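# Place each tool in its matching tray cut-out

## Task

Set every tool down inside the tray, each one in the cut-out shaped for it.

## Robot and tools

Robot: two arms, left_arm and right_arm, each ending in a two-finger gripper. Measured base positions in the scene frame: left_arm at (-0.032, +0.342, +0.001) m, right_arm at (-0.029, -0.321, +0.032) m, both turned only slightly about z. A camera stand is fixed behind the arms. Loose objects may occasionally get nudged by an outside push.

Frame: the scene frame has its origin at table-top height, halfway between the nominal bases. +z points up, +x points out over the table, and left_arm sits on the +y side (arm names do not match image sides). Reported end_effector_position (m) and end_effector_quat_wxyz use this frame. The reported point lies between the finger pads, roughly 1 cm behind the tips. Fingers extend along the gripper's +z axis and close along its y axis. Readings can be off by a few cm, more at long reach.

The 14-number row: every motion argument is one flat list of 14 numbers covering both arms, each in [-1, 1]: dx, dy, dz, rx, ry, rz, opening for left_arm, then the same seven for right_arm. dx, dy, dz, rx, ry, rz are offsets, not poses: they count from that arm's Hand target at the start of the call, along scene-frame axes, with rotation about the Hand target's position. Scale: 1.0 equals 0.6 m for translation or 180 degrees for rotation; rx, ry, rz form one rotation vector. A translation longer than 1.0 gets shortened. Opening is absolute: +1 fully open (0.094 m), -1 closed. To keep an arm where it is, send zeros for its six offsets; to keep a gripper as it is, resend its current opening, since 0 means half open.

execute_actions: argument actions is a list of actions; each action is up to 15 rows of 14 numbers, one row per 1/30 s step, the last row repeated if fewer. All rows of one action count from the same start pose; a new action starts again from the current Hand target, so repeated offsets add up. cameras picks images by name (["all"], [], or names); an empty actions list returns all images and the full state.

move: argument target is one 14-number row, or up to 15 rows all counted from the same starting Hand targets (not chained). The gripper follows a straight path, turning the short way. speed: m/s, 0.002 to 2.9, default 0.25 (rotation capped at twice that in rad/s); one value or one per target. blend: corner rounding in m for lists, 0 means stop at each waypoint. opening_speed: rate of finger change per second on the -1..+1 scale, at least 0.2; use it slowly on fragile parts. grip_force: newtons per pad, 10 to 50, one value or one per arm; it persists, and low forces close slowly. blocking=false returns early while the move continues. The result adds a move: line with the outcome (done, off_target, moving, held, fault) and limits such as limits=paced (pose clipped) or limits=held (steps withheld). Done means at rest within 10 mm and 2 degrees of the target. Moves do not avoid obstacles or the other arm; steer around each arm's own base rather than past it.

wait: seconds 0 to 10; arms hold their last command, a running move continues. stop: brakes the current move (needs some distance). zoom_image: camera (cam_head_left, cam_head_right, cam_left_wrist, cam_right_wrist) and region [x0, y0, x1, y1] in pixels from the top-left, at most 504 by 504, on the newest image of that camera. finished_scene: scene is the current scene number; it ends the scene irreversibly, so call it only once all tools rest in their cut-outs without being held.

Results: Hand target is the last commanded pose after clipping; the real gripper often stops short of it by friction or weight, so re-send the missing distance as an offset. Orientation commands get clipped to within 40 degrees of the current orientation each step. grip_measured uses the opening scale; empty it can read about 2.5 mm wide, and on a gripped hard part a little under the part's width. Joint velocities may show within noise. Joint torques include the arm's own weight. Tool commands lists present commands. Cameras are all 896x504; head cameras look down from behind, wrist cameras ride on the arms.

Avoid: dropping tools or releasing them while moving, pushing anything off the table, fast contact with the table or tray, pressing the arms or grippers into each other (closing on the other arm's fingers counts), straining camera cables, and leaving an arm stretched out, loaded or pushing against something unreachable, which heats motors; at 90 degrees C the arm folds and stops working. To end a push, command the target back past the gripper. Approach gently, grip firmly, lift, lower slowly into the cut-out, then open well wider than grip_measured.

Each tool is called as a command line: name --argument value for each argument, lists and objects as JSON in quotes; but a table of rows of numbers goes row by row, as --pt "numbers of a row", without its own name.

## Session

execute_actions --actions '[]'

Scene clock: 0.00 s.
left_arm: end_effector_position=(+0.3610, +0.3498, +0.1553) grip_measured=+1.000 end_effector_quat_wxyz=(+0.686, -0.040, +0.727, +0.006) | right_arm: end_effector_position=(+0.3371, -0.3709, +0.1818) grip_measured=+1.000 end_effector_quat_wxyz=(+0.701, +0.086, +0.705, -0.056)
Joint positions: left_arm=[-0.005 1.528 0.279 1.189 -0.083 -0.051 0.094] | right_arm=[-0.031 1.556 0.166 1.381 0.123 0.043 0.094]
Joint velocities: within noise
Joint torques (N m): no reading
Motor temperatures (°C): left_arm=[21 23 22 23 20 24 23] | right_arm=[22 25 29 27 20 23 21]
Heat: left arm: 24 °C; right arm: 29 °C.
Hand target: left_arm +0.3631, +0.3498, +0.1660; +0.698, -0.040, +0.715, +0.005 | right_arm +0.3384, -0.3714, +0.1883; +0.709, +0.087, +0.698, -0.057
Tool commands: left_gripper/opening=+1.0 right_gripper/opening=+1.0

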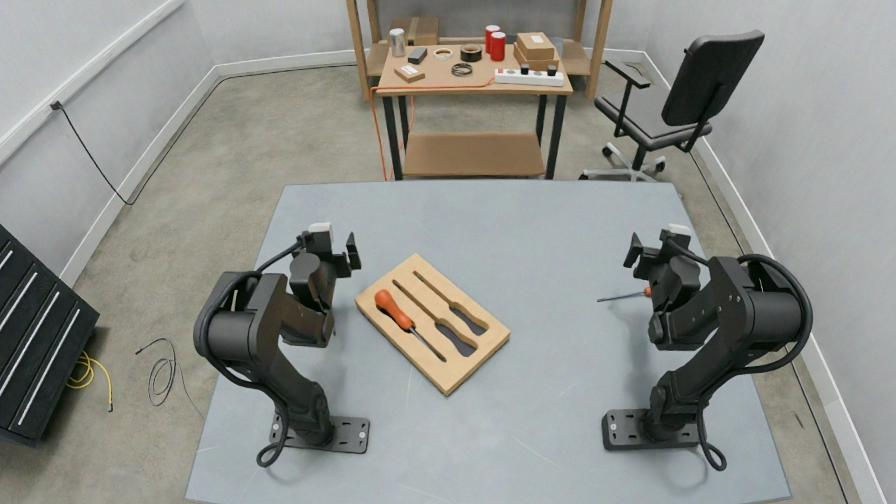

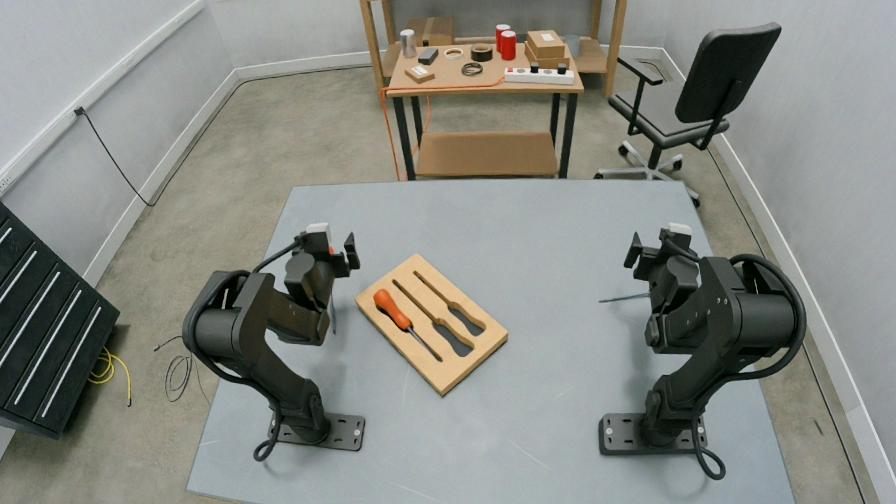

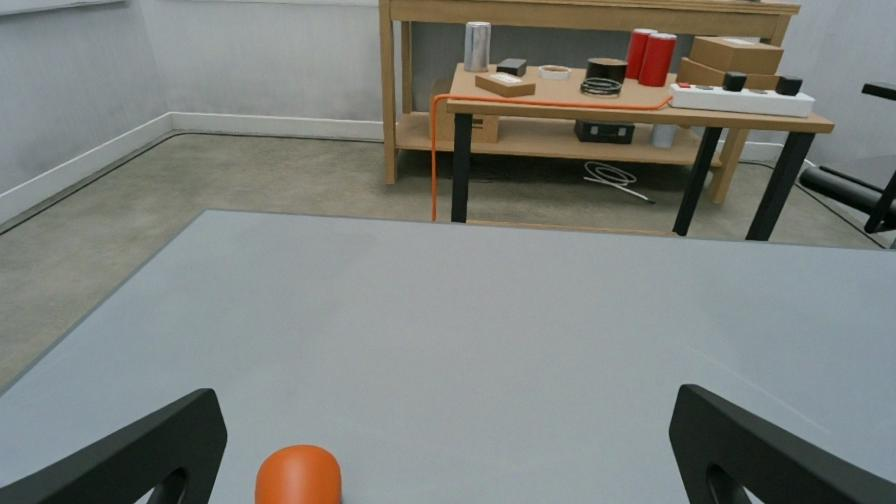

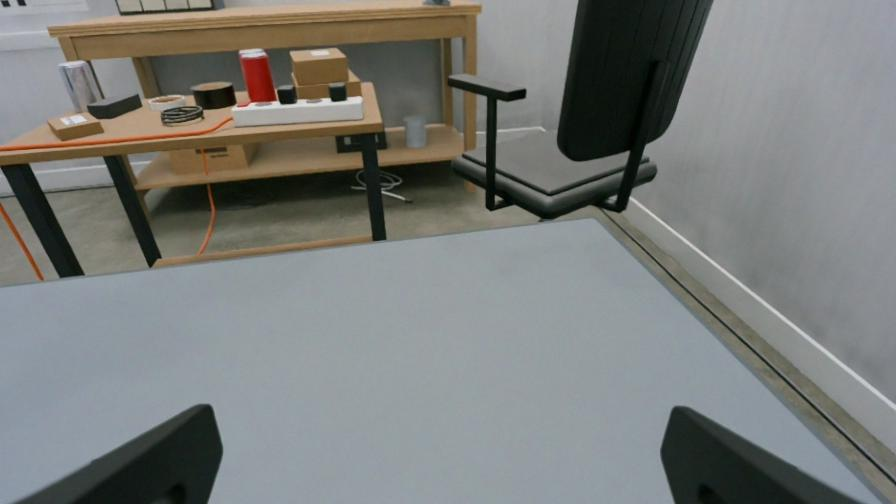

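zoom_image --camera "cam_head_left" --region '[300, 210, 540, 410]'

zoom_image --camera "cam_head_right" --region '[300, 210, 540, 410]'

zoom_image --camera "cam_head_left" --region '[580, 220, 720, 340]'

Scaled by 2.100.

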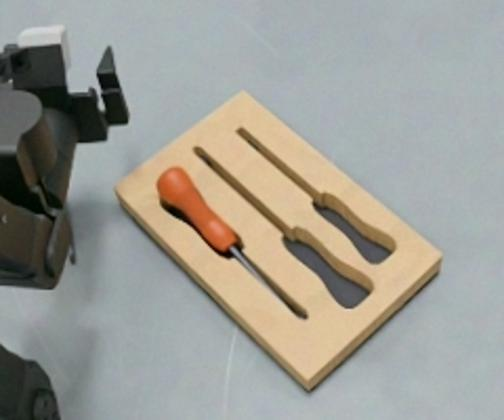

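Scaled by 2.100.

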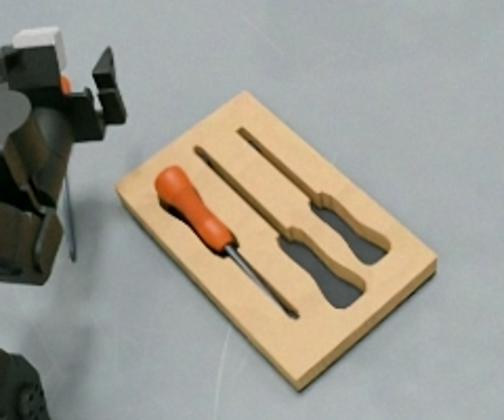

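Scaled by 3.600.

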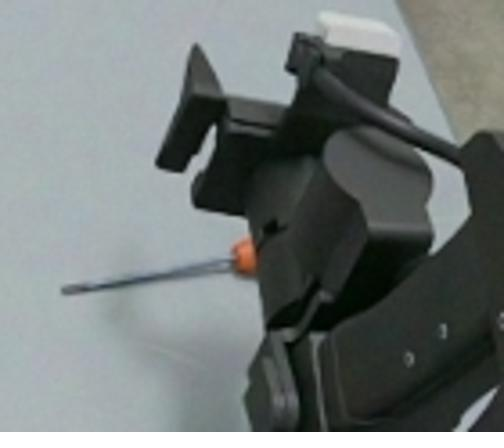

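move --target '[-0.188,-0.167,0.307,0,0.344,0,1, -0.147,0.085,0.27,0,0.344,0,1]' --speed 0.3 --cameras '["all"]'

Scene clock: 24.97 s.
left_arm: end_effector_position=(+0.2511, +0.2505, +0.3406) grip_measured=+1.000 end_effector_quat_wxyz=(+0.285, -0.019, +0.958, +0.001) | right_arm: end_effector_position=(+0.2557, -0.3200, +0.3458) grip_measured=+1.000 end_effector_quat_wxyz=(+0.254, +0.044, +0.962, -0.090)
Joint positions: left_arm=[-0.46 1.445 1.951 -1.556 -0.265 -0.444 0.094] | right_arm=[0.225 1.374 1.786 -1.508 0.282 0.201 0.094]
Joint torques (N m): left_arm=[-0.42 -4.46 6.61 1.08 -0.15 -0.08] | right_arm=[0.57 -2.95 7.73 0.69 0.21 0.1]
Motor temperatures (°C): left_arm=[21 23 23 28 20 24 23] | right_arm=[22 25 29 31 20 23 21]
Heat: left arm: 28 °C; right arm: 31 °C.
Hand target: left_arm +0.2503, +0.2497, +0.3504; +0.231, -0.032, +0.972, +0.025 | right_arm +0.2502, -0.3203, +0.3503; +0.249, +0.045, +0.963, -0.093
Off the commanded pose: left_arm 0.010 m, 7 deg | right_arm 0.007 m, 1 deg.
joint sent to its limit (left arm) — joint 4 (wrist pitch), lower limit. The joint targets are off in orientation, not in position.
move: off_target (left_arm)
camera_calibration:
cam_left_wrist: T_world_to_cam=[[0.0232457, -0.999675, -0.010473, 0.246792], [-0.989698, -0.0215309, -0.14154, 0.338439], [0.141269, 0.0136553, -0.989877, 0.386437], [0, 0, 0, 1]] pos_world=[0.274624, 0.248721, 0.433012]
cam_right_wrist: T_world_to_cam=[[-0.126649, -0.976019, 0.177052, -0.344713], [-0.989734, 0.112419, -0.0882513, 0.359599], [0.0662309, -0.186411, -0.980237, 0.352686], [0, 0, 0, 1]] pos_world=[0.288891, -0.311128, 0.438483]

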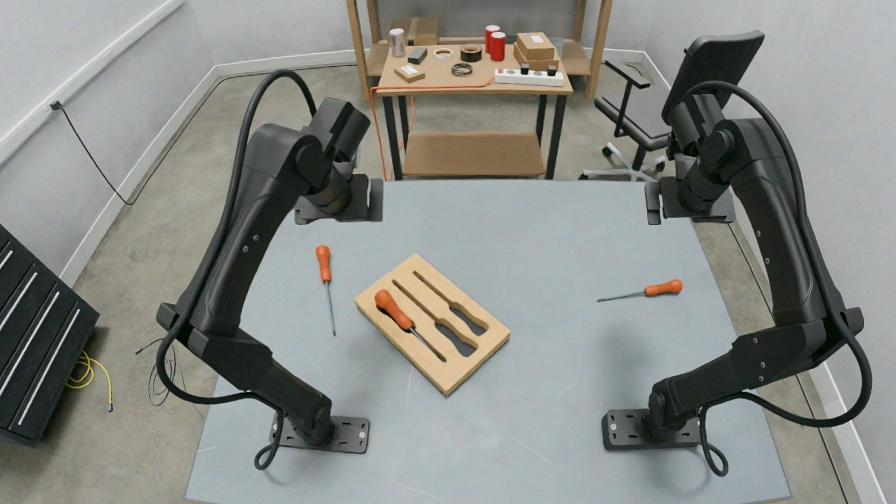

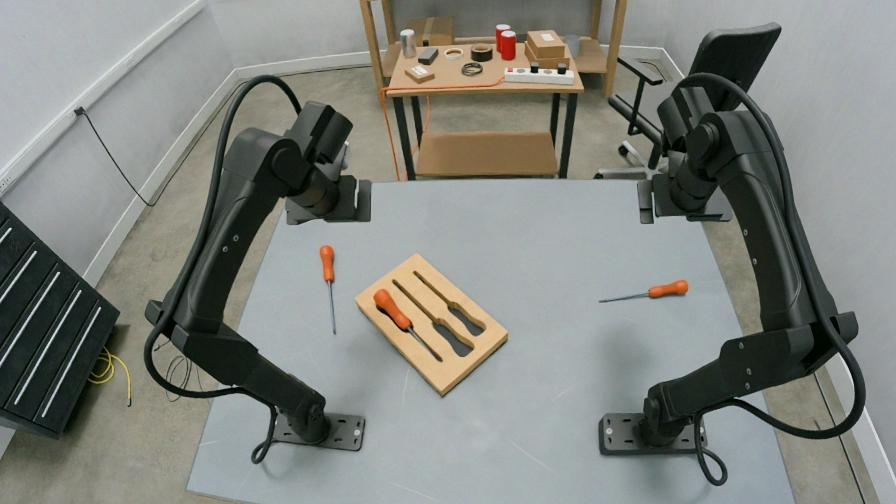

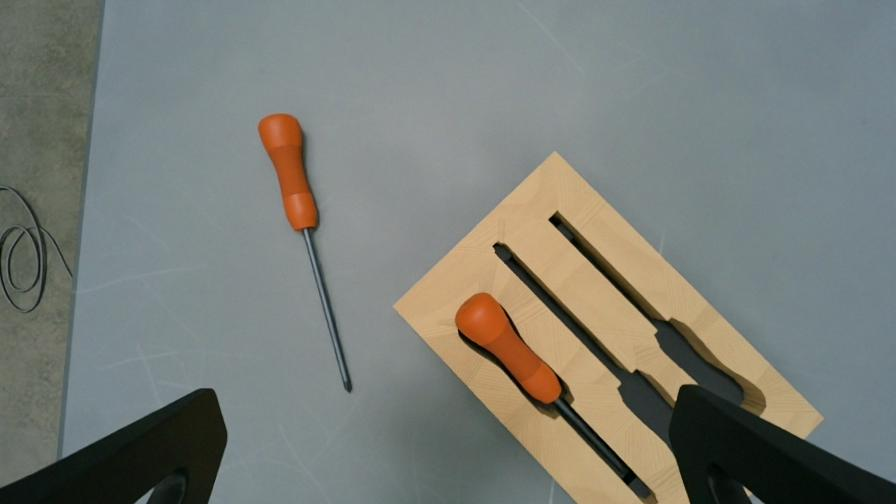

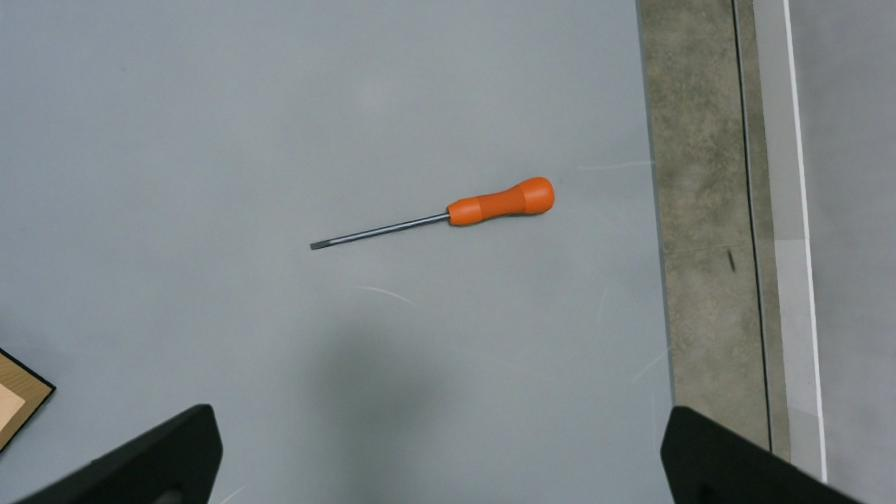

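zoom_image --camera "cam_left_wrist" --region '[390, 140, 830, 504]'

zoom_image --camera "cam_left_wrist" --region '[240, 100, 400, 400]'

zoom_image --camera "cam_right_wrist" --region '[300, 150, 580, 270]'

Scaled by 1.145.

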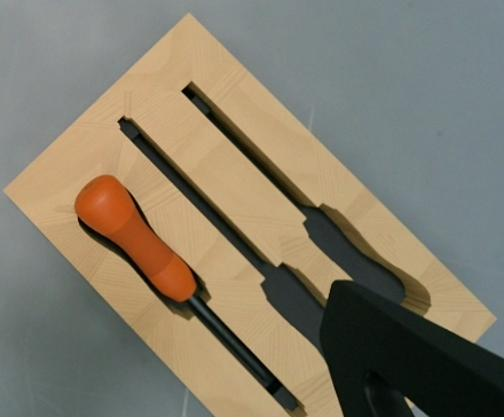

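Scaled by 1.680.

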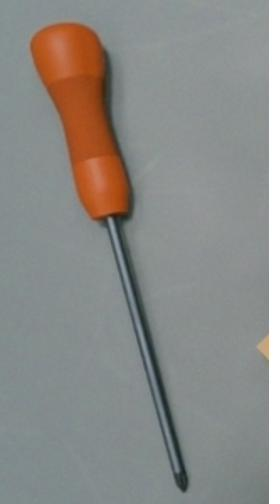

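Scaled by 1.800.

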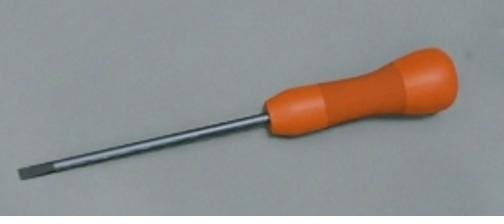

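move --target '[-0.142,-0.18,-0.117,0,0,0,1, 0,0,0,0,0,0,1]' --speed 0.3 --cameras '["cam_head_left","cam_left_wrist"]'

Scene clock: 47.13 s.
left_arm: end_effector_position=(+0.1626, +0.1402, +0.2805) grip_measured=+1.000 end_effector_quat_wxyz=(+0.246, -0.019, +0.969, -0.024) | right_arm: end_effector_position=(+0.2557, -0.3200, +0.3458) grip_measured=+1.000 end_effector_quat_wxyz=(+0.254, +0.045, +0.962, -0.090)
Joint positions: left_arm=[-1.052 1.434 1.711 -1.557 -0.413 -1.046 0.094] | right_arm=[0.225 1.374 1.786 -1.508 0.282 0.202 0.094]
Joint torques (N m): left_arm=[-0.27 -3.86 4.66 0.72 -0.46 -0.11] | right_arm=[0.55 -2.92 7.73 0.69 0.2 0.09]
Heat: left arm: 26 °C; right arm: 30 °C.
Hand target: left_arm +0.1651, +0.1417, +0.2801; +0.231, -0.032, +0.972, +0.025 | right_arm +0.2502, -0.3203, +0.3503; +0.249, +0.045, +0.963, -0.093
Off the commanded pose: left_arm 0.003 m, 6 deg | right_arm 0.007 m, 1 deg.
joint sent to its limit (left arm) — joint 4 (wrist pitch), lower limit. The joint targets are off in orientation, not in position.
move: off_target (left_arm)
camera_calibration:
cam_left_wrist: T_world_to_cam=[[0.00940628, -0.999219, 0.0383785, 0.126472], [-0.997995, -0.0117835, -0.0621936, 0.217655], [0.0625972, -0.0377165, -0.997326, 0.363001], [0, 0, 0, 1]] pos_world=[0.193306, 0.142629, 0.370714]
Images, in order (width x height): cam_head_left 896x504, cam_left_wrist 896x504.

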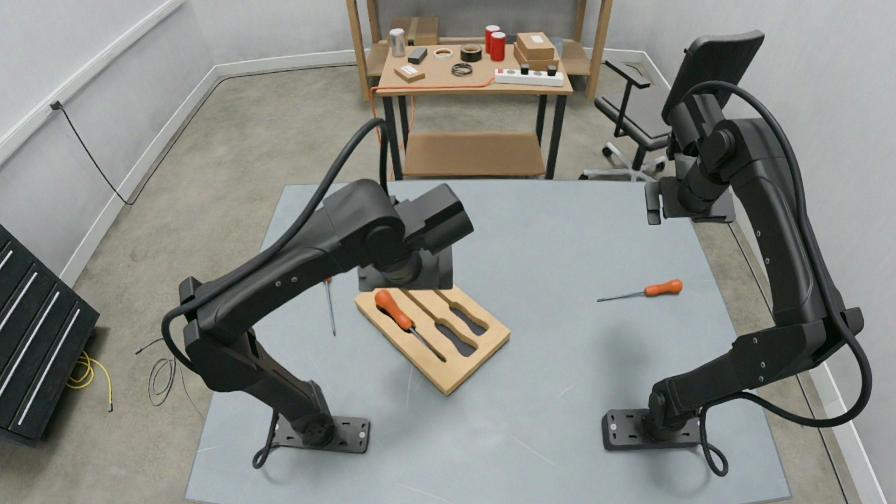

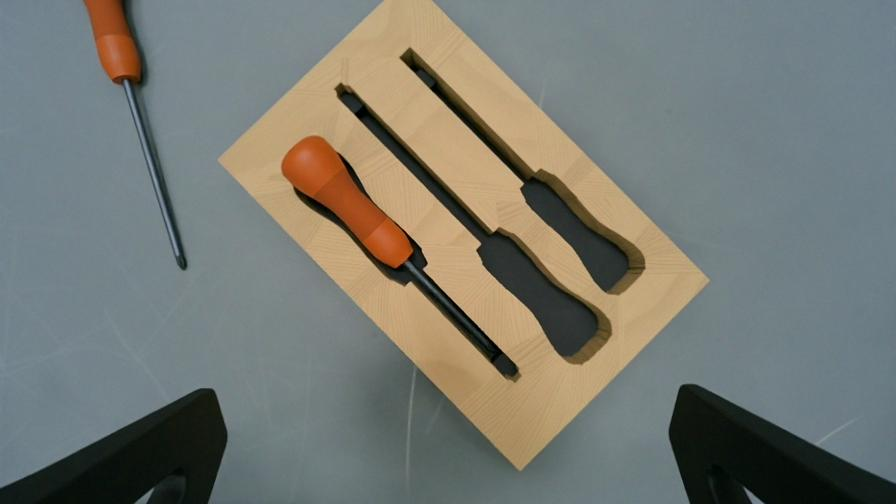

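zoom_image --camera "cam_left_wrist" --region '[210, 0, 460, 250]'

zoom_image --camera "cam_left_wrist" --region '[380, 150, 720, 490]'

zoom_image --camera "cam_left_wrist" --region '[270, 110, 550, 390]'

Scaled by 2.016.

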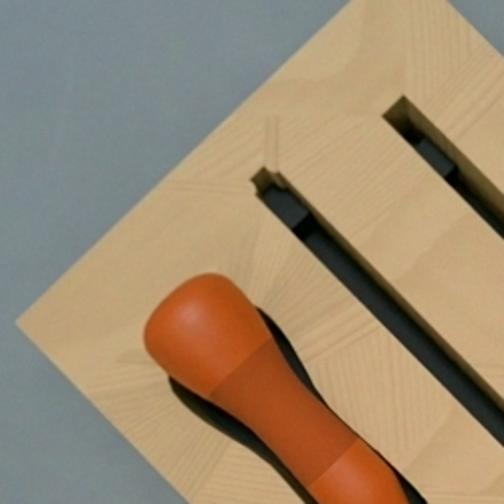

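Scaled by 1.482.

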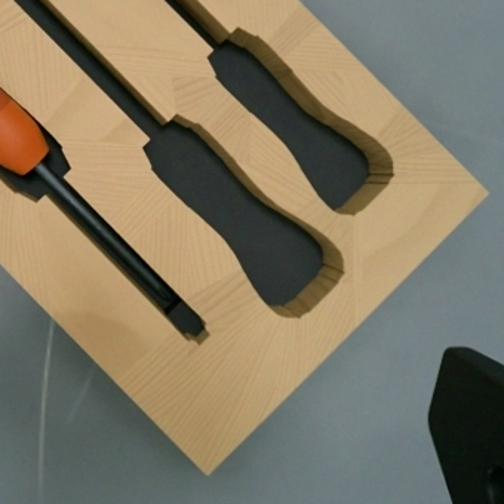

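Scaled by 1.800.

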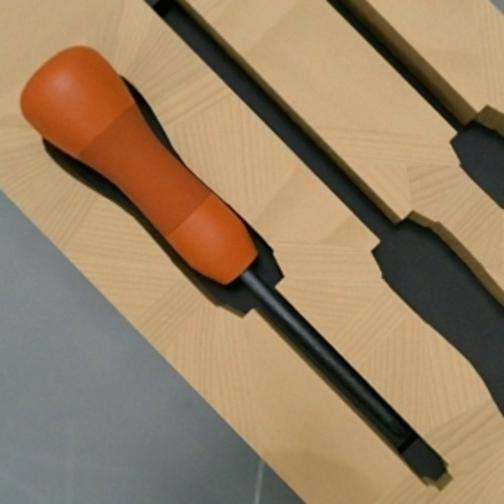

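move --target '[0.0,0.056,-0.217,0,0,0,1, 0,0,0,0,0,0,1]' --speed 0.3 --cameras '["cam_head_left","cam_left_wrist"]'

zoom_image --camera "cam_left_wrist" --region '[200, 0, 700, 504]'

Scene clock: 66.73 s.
left_arm: end_effector_position=(+0.1614, +0.1735, +0.1449) grip_measured=+1.000 end_effector_quat_wxyz=(+0.218, -0.025, +0.975, +0.034) | right_arm: end_effector_position=(+0.2557, -0.3200, +0.3458) grip_measured=+1.000 end_effector_quat_wxyz=(+0.254, +0.045, +0.962, -0.090)
Joint positions: left_arm=[-0.989 1.311 1.079 -1.161 -0.41 -1.02 0.094] | right_arm=[0.225 1.374 1.786 -1.508 0.282 0.202 0.094]
Joint torques (N m): left_arm=[0.75 -6.06 5.11 0.7 -0.33 -0.01] | right_arm=[0.55 -2.92 7.73 0.69 0.2 0.09]
Heat: left arm: 25 °C; right arm: 30 °C.
Hand target: left_arm +0.1650, +0.1753, +0.1499; +0.230, -0.032, +0.972, +0.025 | right_arm +0.2502, -0.3203, +0.3503; +0.249, +0.045, +0.963, -0.093
Off the commanded pose: left_arm 0.007 m, 2 deg | right_arm 0.007 m, 1 deg.
move: done
camera_calibration:
cam_left_wrist: T_world_to_cam=[[0.0480479, -0.996291, -0.0713894, 0.174131], [-0.998845, -0.0478527, -0.00444234, 0.206398], [0.00100968, 0.0715204, -0.997439, 0.220175], [0, 0, 0, 1]] pos_world=[0.197571, 0.167615, 0.232959]
Images, in order (width x height): cam_head_left 896x504, cam_left_wrist 896x504.

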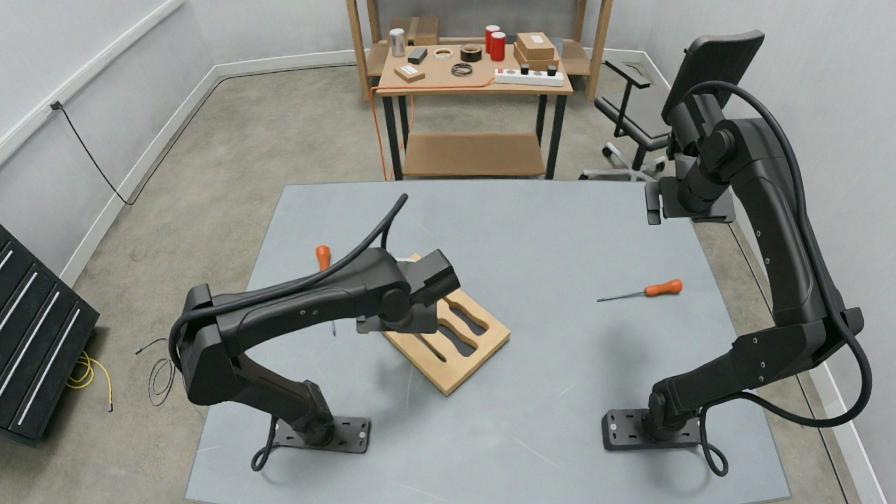

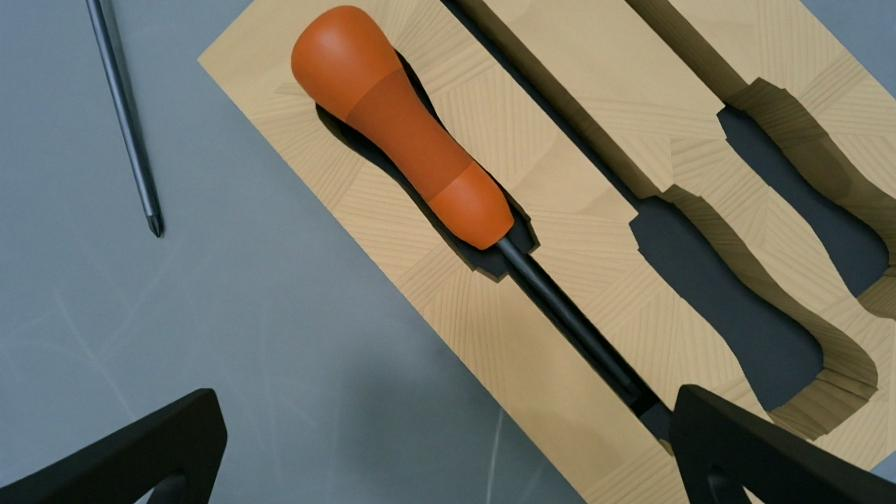

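Scaled by 1.000.

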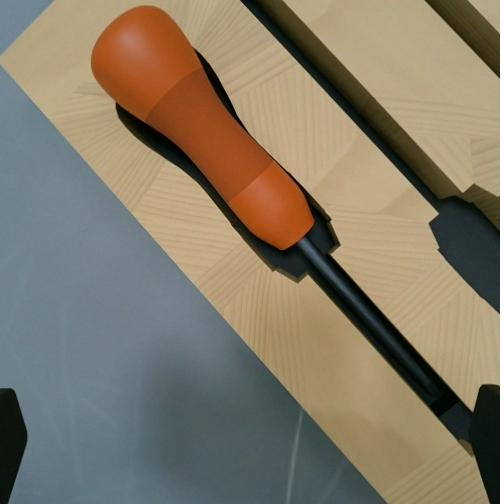

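move --target '[0.142,0.258,0.25,0,0,0,1, -0.0837,0.267,-0.30,0.2886,-0.2522,0.5112,1]' --speed 0.3 --cameras '["cam_head_left","cam_right_wrist"]'

Scene clock: 81.27 s.
left_arm: end_effector_position=(+0.2463, +0.3292, +0.2914) grip_measured=+1.000 end_effector_quat_wxyz=(+0.219, -0.030, +0.975, +0.027) | right_arm: end_effector_position=(+0.1956, -0.1610, +0.1569) grip_measured=+1.000 end_effector_quat_wxyz=(+0.492, -0.478, +0.555, +0.470)
Joint positions: left_arm=[-0.111 1.359 1.709 -1.492 -0.119 -0.162 0.094] | right_arm=[-0.048 1.59 0.586 -0.56 -1.498 -1.512 0.094]
Joint torques (N m): left_arm=[0.62 -2.96 7.66 0.96 -0.03 0.01] | right_arm=[0.53 -3.55 6.54 0.29 -1.33 -0.47]
Heat: left arm: 24 °C; right arm: 30 °C.
Hand target: left_arm +0.2502, +0.3301, +0.3000; +0.231, -0.032, +0.972, +0.025 | right_arm +0.1999, -0.1601, +0.1703; +0.500, -0.500, +0.500, +0.500
Off the commanded pose: left_arm 0.009 m, 1 deg | right_arm 0.014 m, 8 deg.
joint sent to its limit (right arm) — joint 5 (wrist yaw), lower limit. The joint targets are off in orientation, not in position.
move: off_target (right_arm)
camera_calibration:
cam_right_wrist: T_world_to_cam=[[0.992242, -0.119837, -0.0331019, -0.211718], [-0.0871789, -0.48084, -0.872464, 0.116614], [0.0886366, 0.868581, -0.487556, 0.289226], [0, 0, 0, 1]] pos_world=[0.194606, -0.220515, 0.235748]
Images, in order (width x height): cam_head_left 896x504, cam_right_wrist 896x504.

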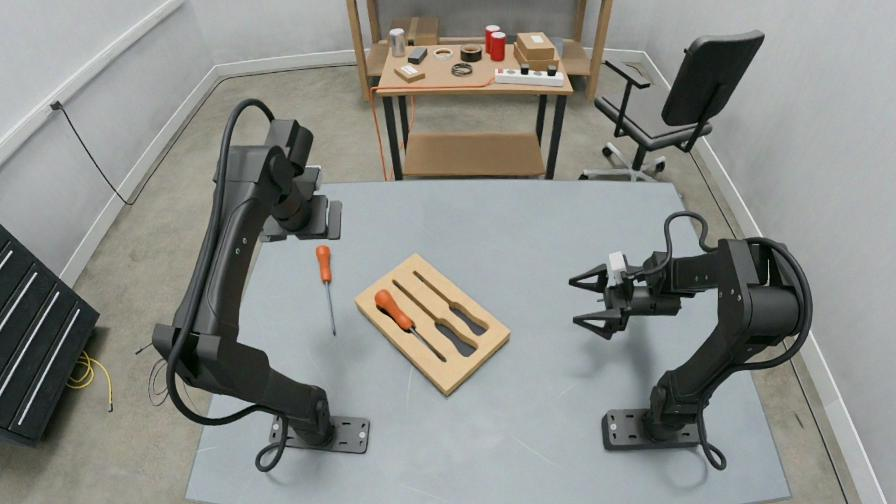

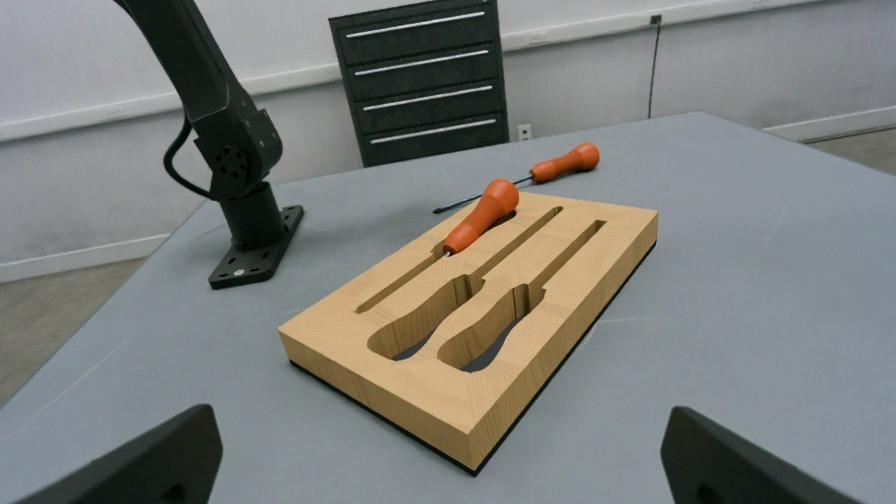

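zoom_image --camera "cam_right_wrist" --region '[340, 140, 660, 380]'

zoom_image --camera "cam_right_wrist" --region '[400, 160, 560, 300]'

Scaled by 1.575.

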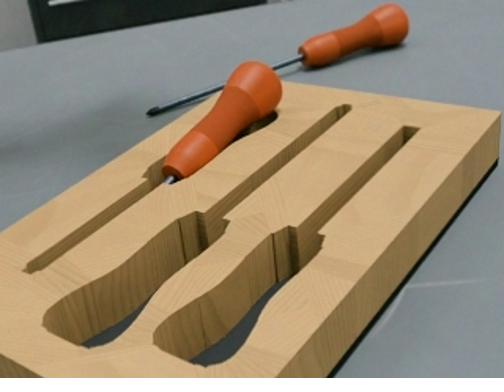

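Scaled by 3.150.

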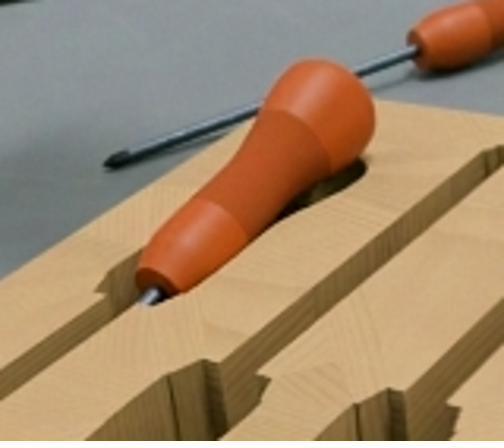

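zoom_image --camera "cam_head_left" --region '[555, 235, 675, 350]'

Scaled by 4.200.

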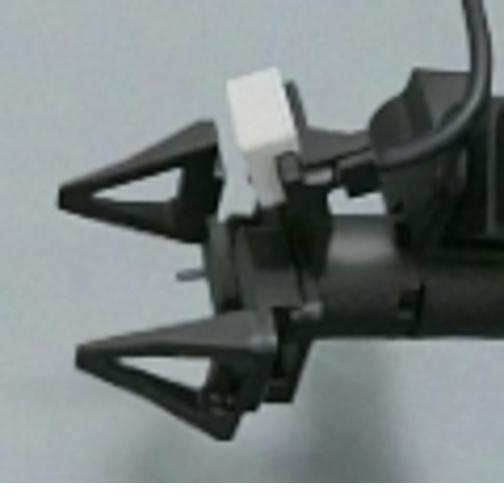

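move --target '[-0.0137,-0.2252,-0.25,-0.0727,0.1341,0.2228,-1, 0.2,-0.45,0.05,-0.4995,-0.026,0.026,-1]' --speed 0.3 --cameras '["all"]'

Scene clock: 118.23 s.
left_arm: end_effector_position=(+0.2416, +0.1971, +0.1531) grip_measured=-0.985 end_effector_quat_wxyz=(+0.000, -0.379, +0.925, -0.002) | right_arm: end_effector_position=(+0.3210, -0.4335, +0.1972) grip_measured=-0.994 end_effector_quat_wxyz=(-0.003, +0.740, -0.673, +0.010)
Joint positions: left_arm=[-0.473 1.714 1.564 -1.418 0.003 -1.267 0.001] | right_arm=[-0.265 1.941 1.904 -1.514 0.003 -1.979 0]
Joint torques (N m): left_arm=[-0.66 -6.76 4.94 0.3 -0.01 -0.1] | right_arm=[0.62 -6.97 8.13 0 -0.05 -0.01]
Motor temperatures (°C): left_arm=[21 23 25 24 20 23 23] | right_arm=[22 25 30 26 21 23 21]
Heat: left arm: 25 °C; right arm: 30 °C.
Hand target: left_arm +0.2420, +0.1950, +0.1499; +0.000, -0.380, +0.925, +0.000 | right_arm +0.3199, -0.4302, +0.2001; +0.000, +0.743, -0.670, +0.000
Off the commanded pose: left_arm 0.004 m, 0 deg | right_arm 0.005 m, 1 deg.
move: done
camera_calibration:
cam_left_wrist: T_world_to_cam=[[0.686375, -0.727236, -0.00412479, -0.0232504], [-0.657459, -0.622923, 0.423927, 0.252968], [-0.310864, -0.288261, -0.905687, 0.35876], [0, 0, 0, 1]] pos_world=[0.293801, 0.244088, 0.217588]
cam_right_wrist: T_world_to_cam=[[0.992984, 0.112089, 0.0376668, -0.281153], [0.084992, -0.898006, 0.431696, -0.461693], [0.0822132, -0.425466, -0.901233, 0.057185], [0, 0, 0, 1]] pos_world=[0.313719, -0.358759, 0.261438]

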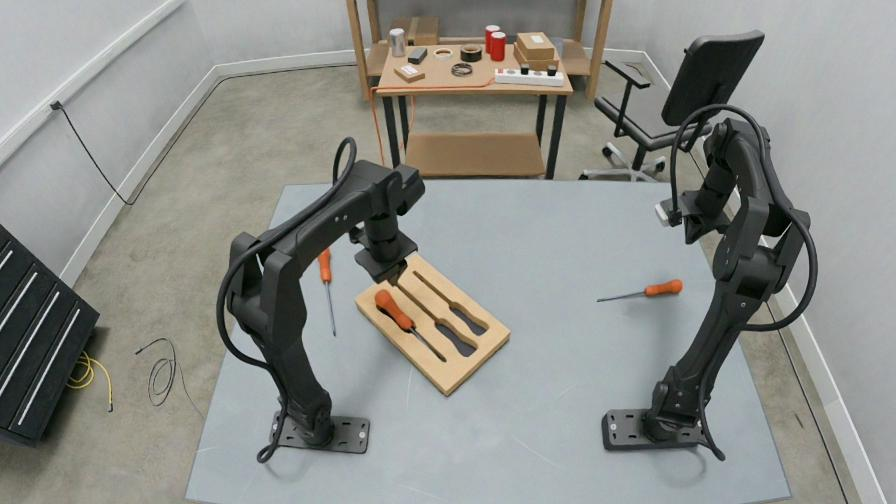

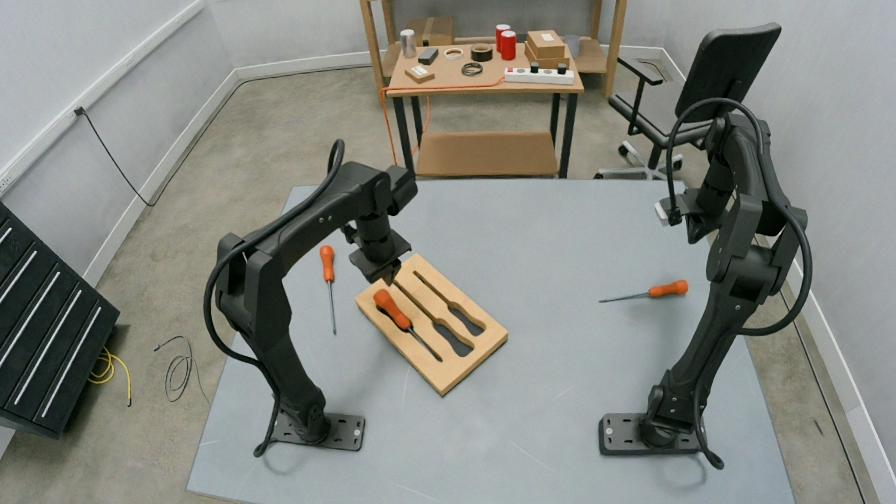

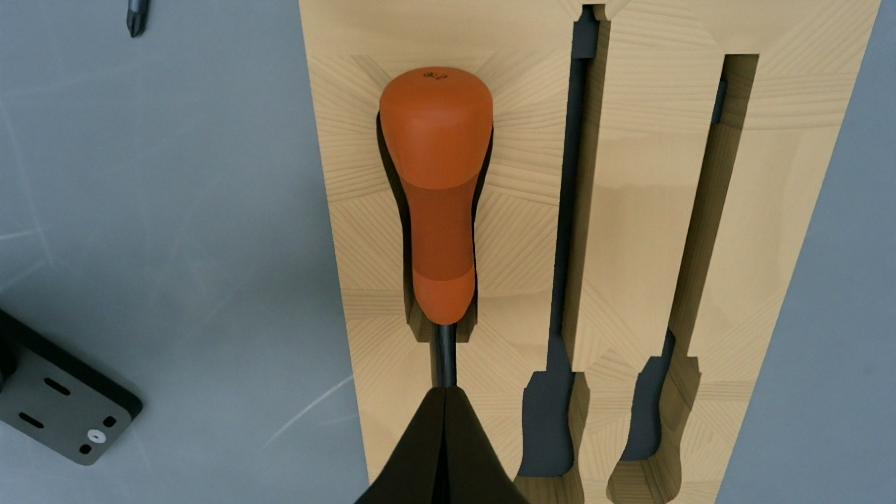

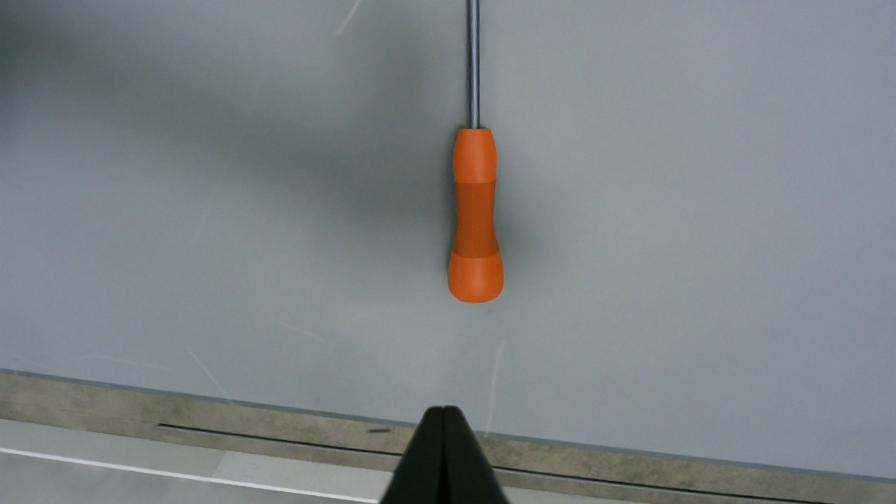

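move --target '[-0.0118,-0.006,-0.1215,0,0,0,1, 0.0318,-0.0392,-0.145,0,0,0.011,1]' --speed 0.25 --cameras '["all"]'

Scene clock: 140.57 s.
left_arm: end_effector_position=(+0.2347, +0.1930, +0.0798) grip_measured=+0.998 end_effector_quat_wxyz=(-0.002, -0.380, +0.925, -0.002) | right_arm: end_effector_position=(+0.3458, -0.4562, +0.1154) grip_measured=+0.998 end_effector_quat_wxyz=(-0.002, +0.750, -0.661, +0.014)
Joint positions: left_arm=[-0.494 1.716 1.274 -1.128 0.006 -1.288 0.094] | right_arm=[-0.298 2.042 1.723 -1.224 0.007 -2.044 0.094]
Joint torques (N m): left_arm=[-0.68 -6.71 4.96 0.3 -0.04 -0.11] | right_arm=[-0.29 -8.88 5.27 0.21 -0.1 -0.16]
Heat: left arm: 24 °C; right arm: 30 °C.
Hand target: left_arm +0.2349, +0.1914, +0.0770; -0.001, -0.380, +0.925, +0.000 | right_arm +0.3390, -0.4537, +0.1132; +0.000, +0.754, -0.657, +0.000
Off the commanded pose: left_arm 0.003 m, 0 deg | right_arm 0.008 m, 2 deg.
move: done
camera_calibration:
cam_left_wrist: T_world_to_cam=[[0.686884, -0.726748, -0.00532795, -0.0218814], [-0.65577, -0.622926, 0.42653, 0.276435], [-0.313299, -0.289483, -0.904458, 0.2898], [0, 0, 0, 1]] pos_world=[0.287102, 0.240189, 0.144087]
cam_right_wrist: T_world_to_cam=[[0.988753, 0.143596, 0.0418045, -0.28475], [0.110944, -0.891683, 0.438854, -0.455701], [0.100294, -0.42928, -0.897586, -0.0367116], [0, 0, 0, 1]] pos_world=[0.335786, -0.381211, 0.178938]

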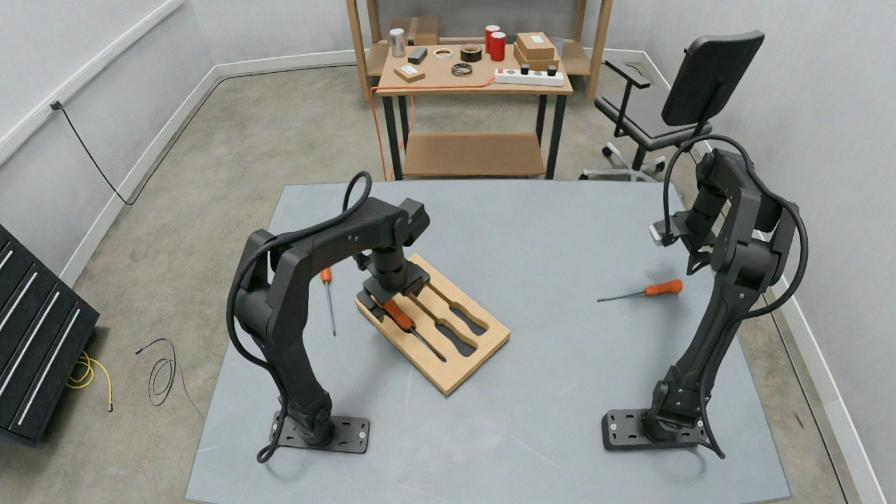

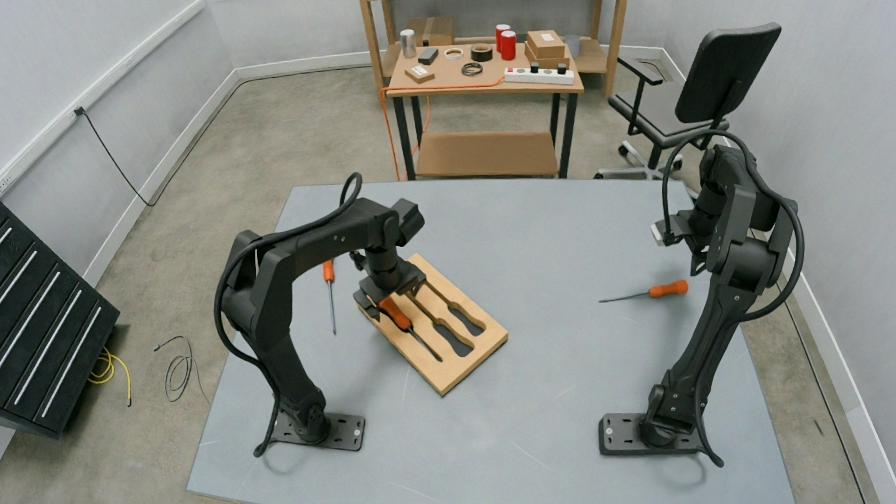

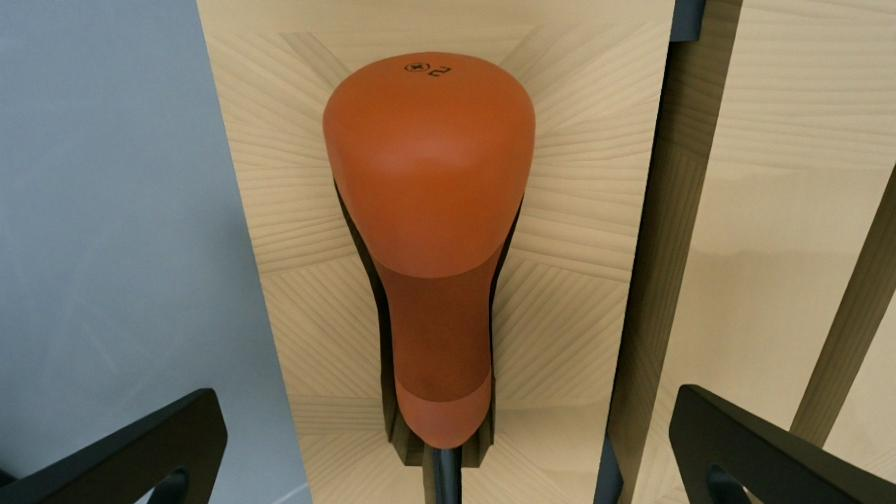

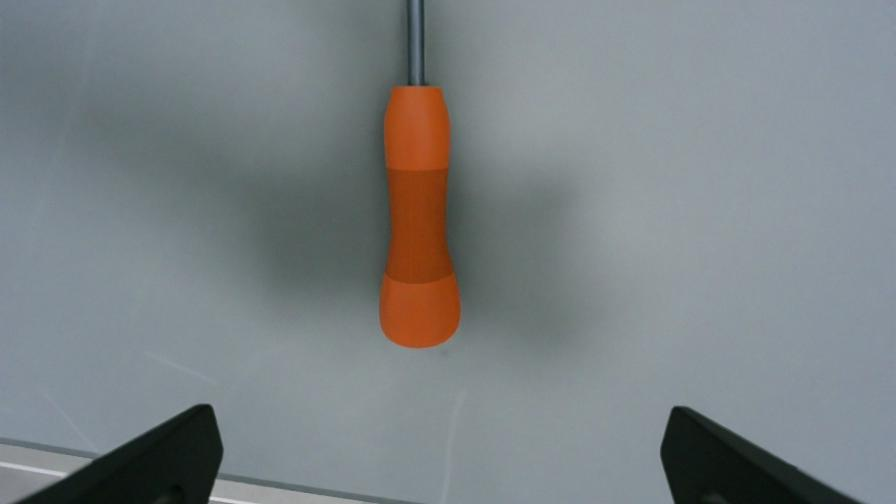

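move --target '[-0.0022,0.0022,-0.048,0,0,0,1, -0.015,0.0187,-0.142,0,0,0,1]' --speed 0.15 --cameras '["cam_left_wrist","cam_right_wrist"]'

Scene clock: 161.60 s.
left_arm: end_effector_position=(+0.2343, +0.1931, +0.0528) grip_measured=+0.999 end_effector_quat_wxyz=(+0.000, -0.380, +0.925, -0.005) | right_arm: end_effector_position=(+0.3380, -0.4486, +0.0342) grip_measured=+0.998 end_effector_quat_wxyz=(-0.004, +0.752, -0.659, +0.019)
Joint positions: left_arm=[-0.494 1.735 1.185 -1.014 0.006 -1.289 0.094] | right_arm=[-0.286 2.07 1.431 -0.894 0.007 -2.037 0.094]
Joint torques (N m): left_arm=[-0.53 -6.38 4.62 0.32 -0.04 -0.09] | right_arm=[0.5 -8.13 4.82 0.21 -0.1 0]
Heat: left arm: 24 °C; right arm: 30 °C.
Hand target: left_arm +0.2336, +0.1927, +0.0482; -0.001, -0.380, +0.925, +0.000 | right_arm +0.3300, -0.4425, +0.0281; +0.000, +0.754, -0.657, +0.000
Off the commanded pose: left_arm 0.005 m, 1 deg | right_arm 0.012 m, 2 deg.
move: off_target (right_arm)
camera_calibration:
cam_left_wrist: T_world_to_cam=[[0.687139, -0.726526, 0.00105571, -0.0220579], [-0.657927, -0.621641, 0.425082, 0.288108], [-0.308177, -0.292785, -0.905154, 0.264754], [0, 0, 0, 1]] pos_world=[0.286302, 0.24059, 0.117197]
cam_right_wrist: T_world_to_cam=[[0.987489, 0.149075, 0.0514115, -0.272216], [0.111226, -0.88957, 0.443051, -0.411799], [0.111782, -0.431789, -0.895021, -0.110606], [0, 0, 0, 1]] pos_world=[0.326977, -0.373502, 0.0974486]
Images, in order (width x height): cam_left_wrist 896x504, cam_right_wrist 896x504.

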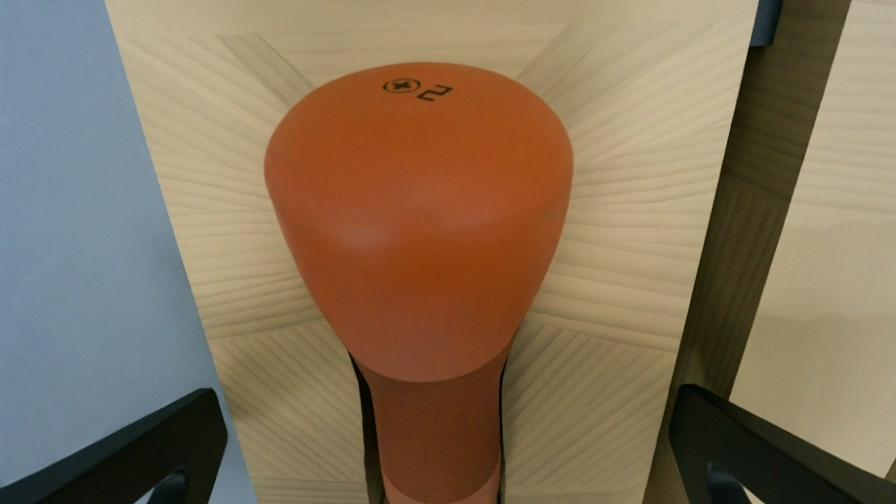

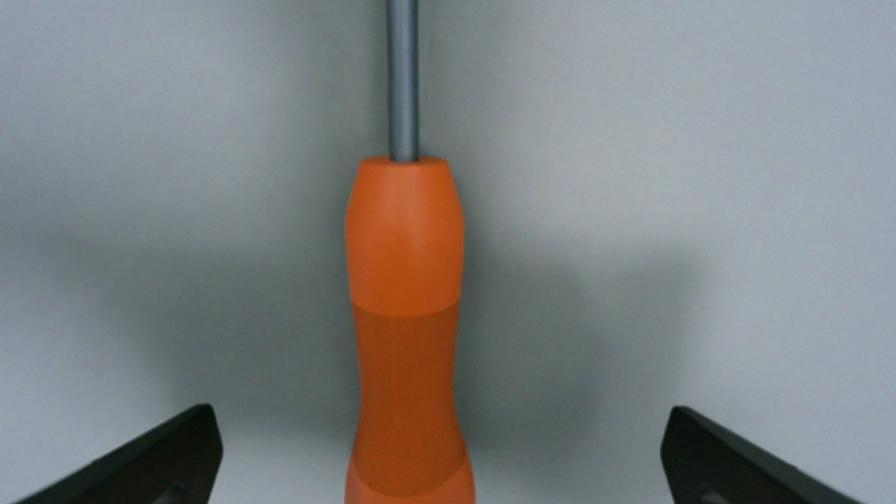

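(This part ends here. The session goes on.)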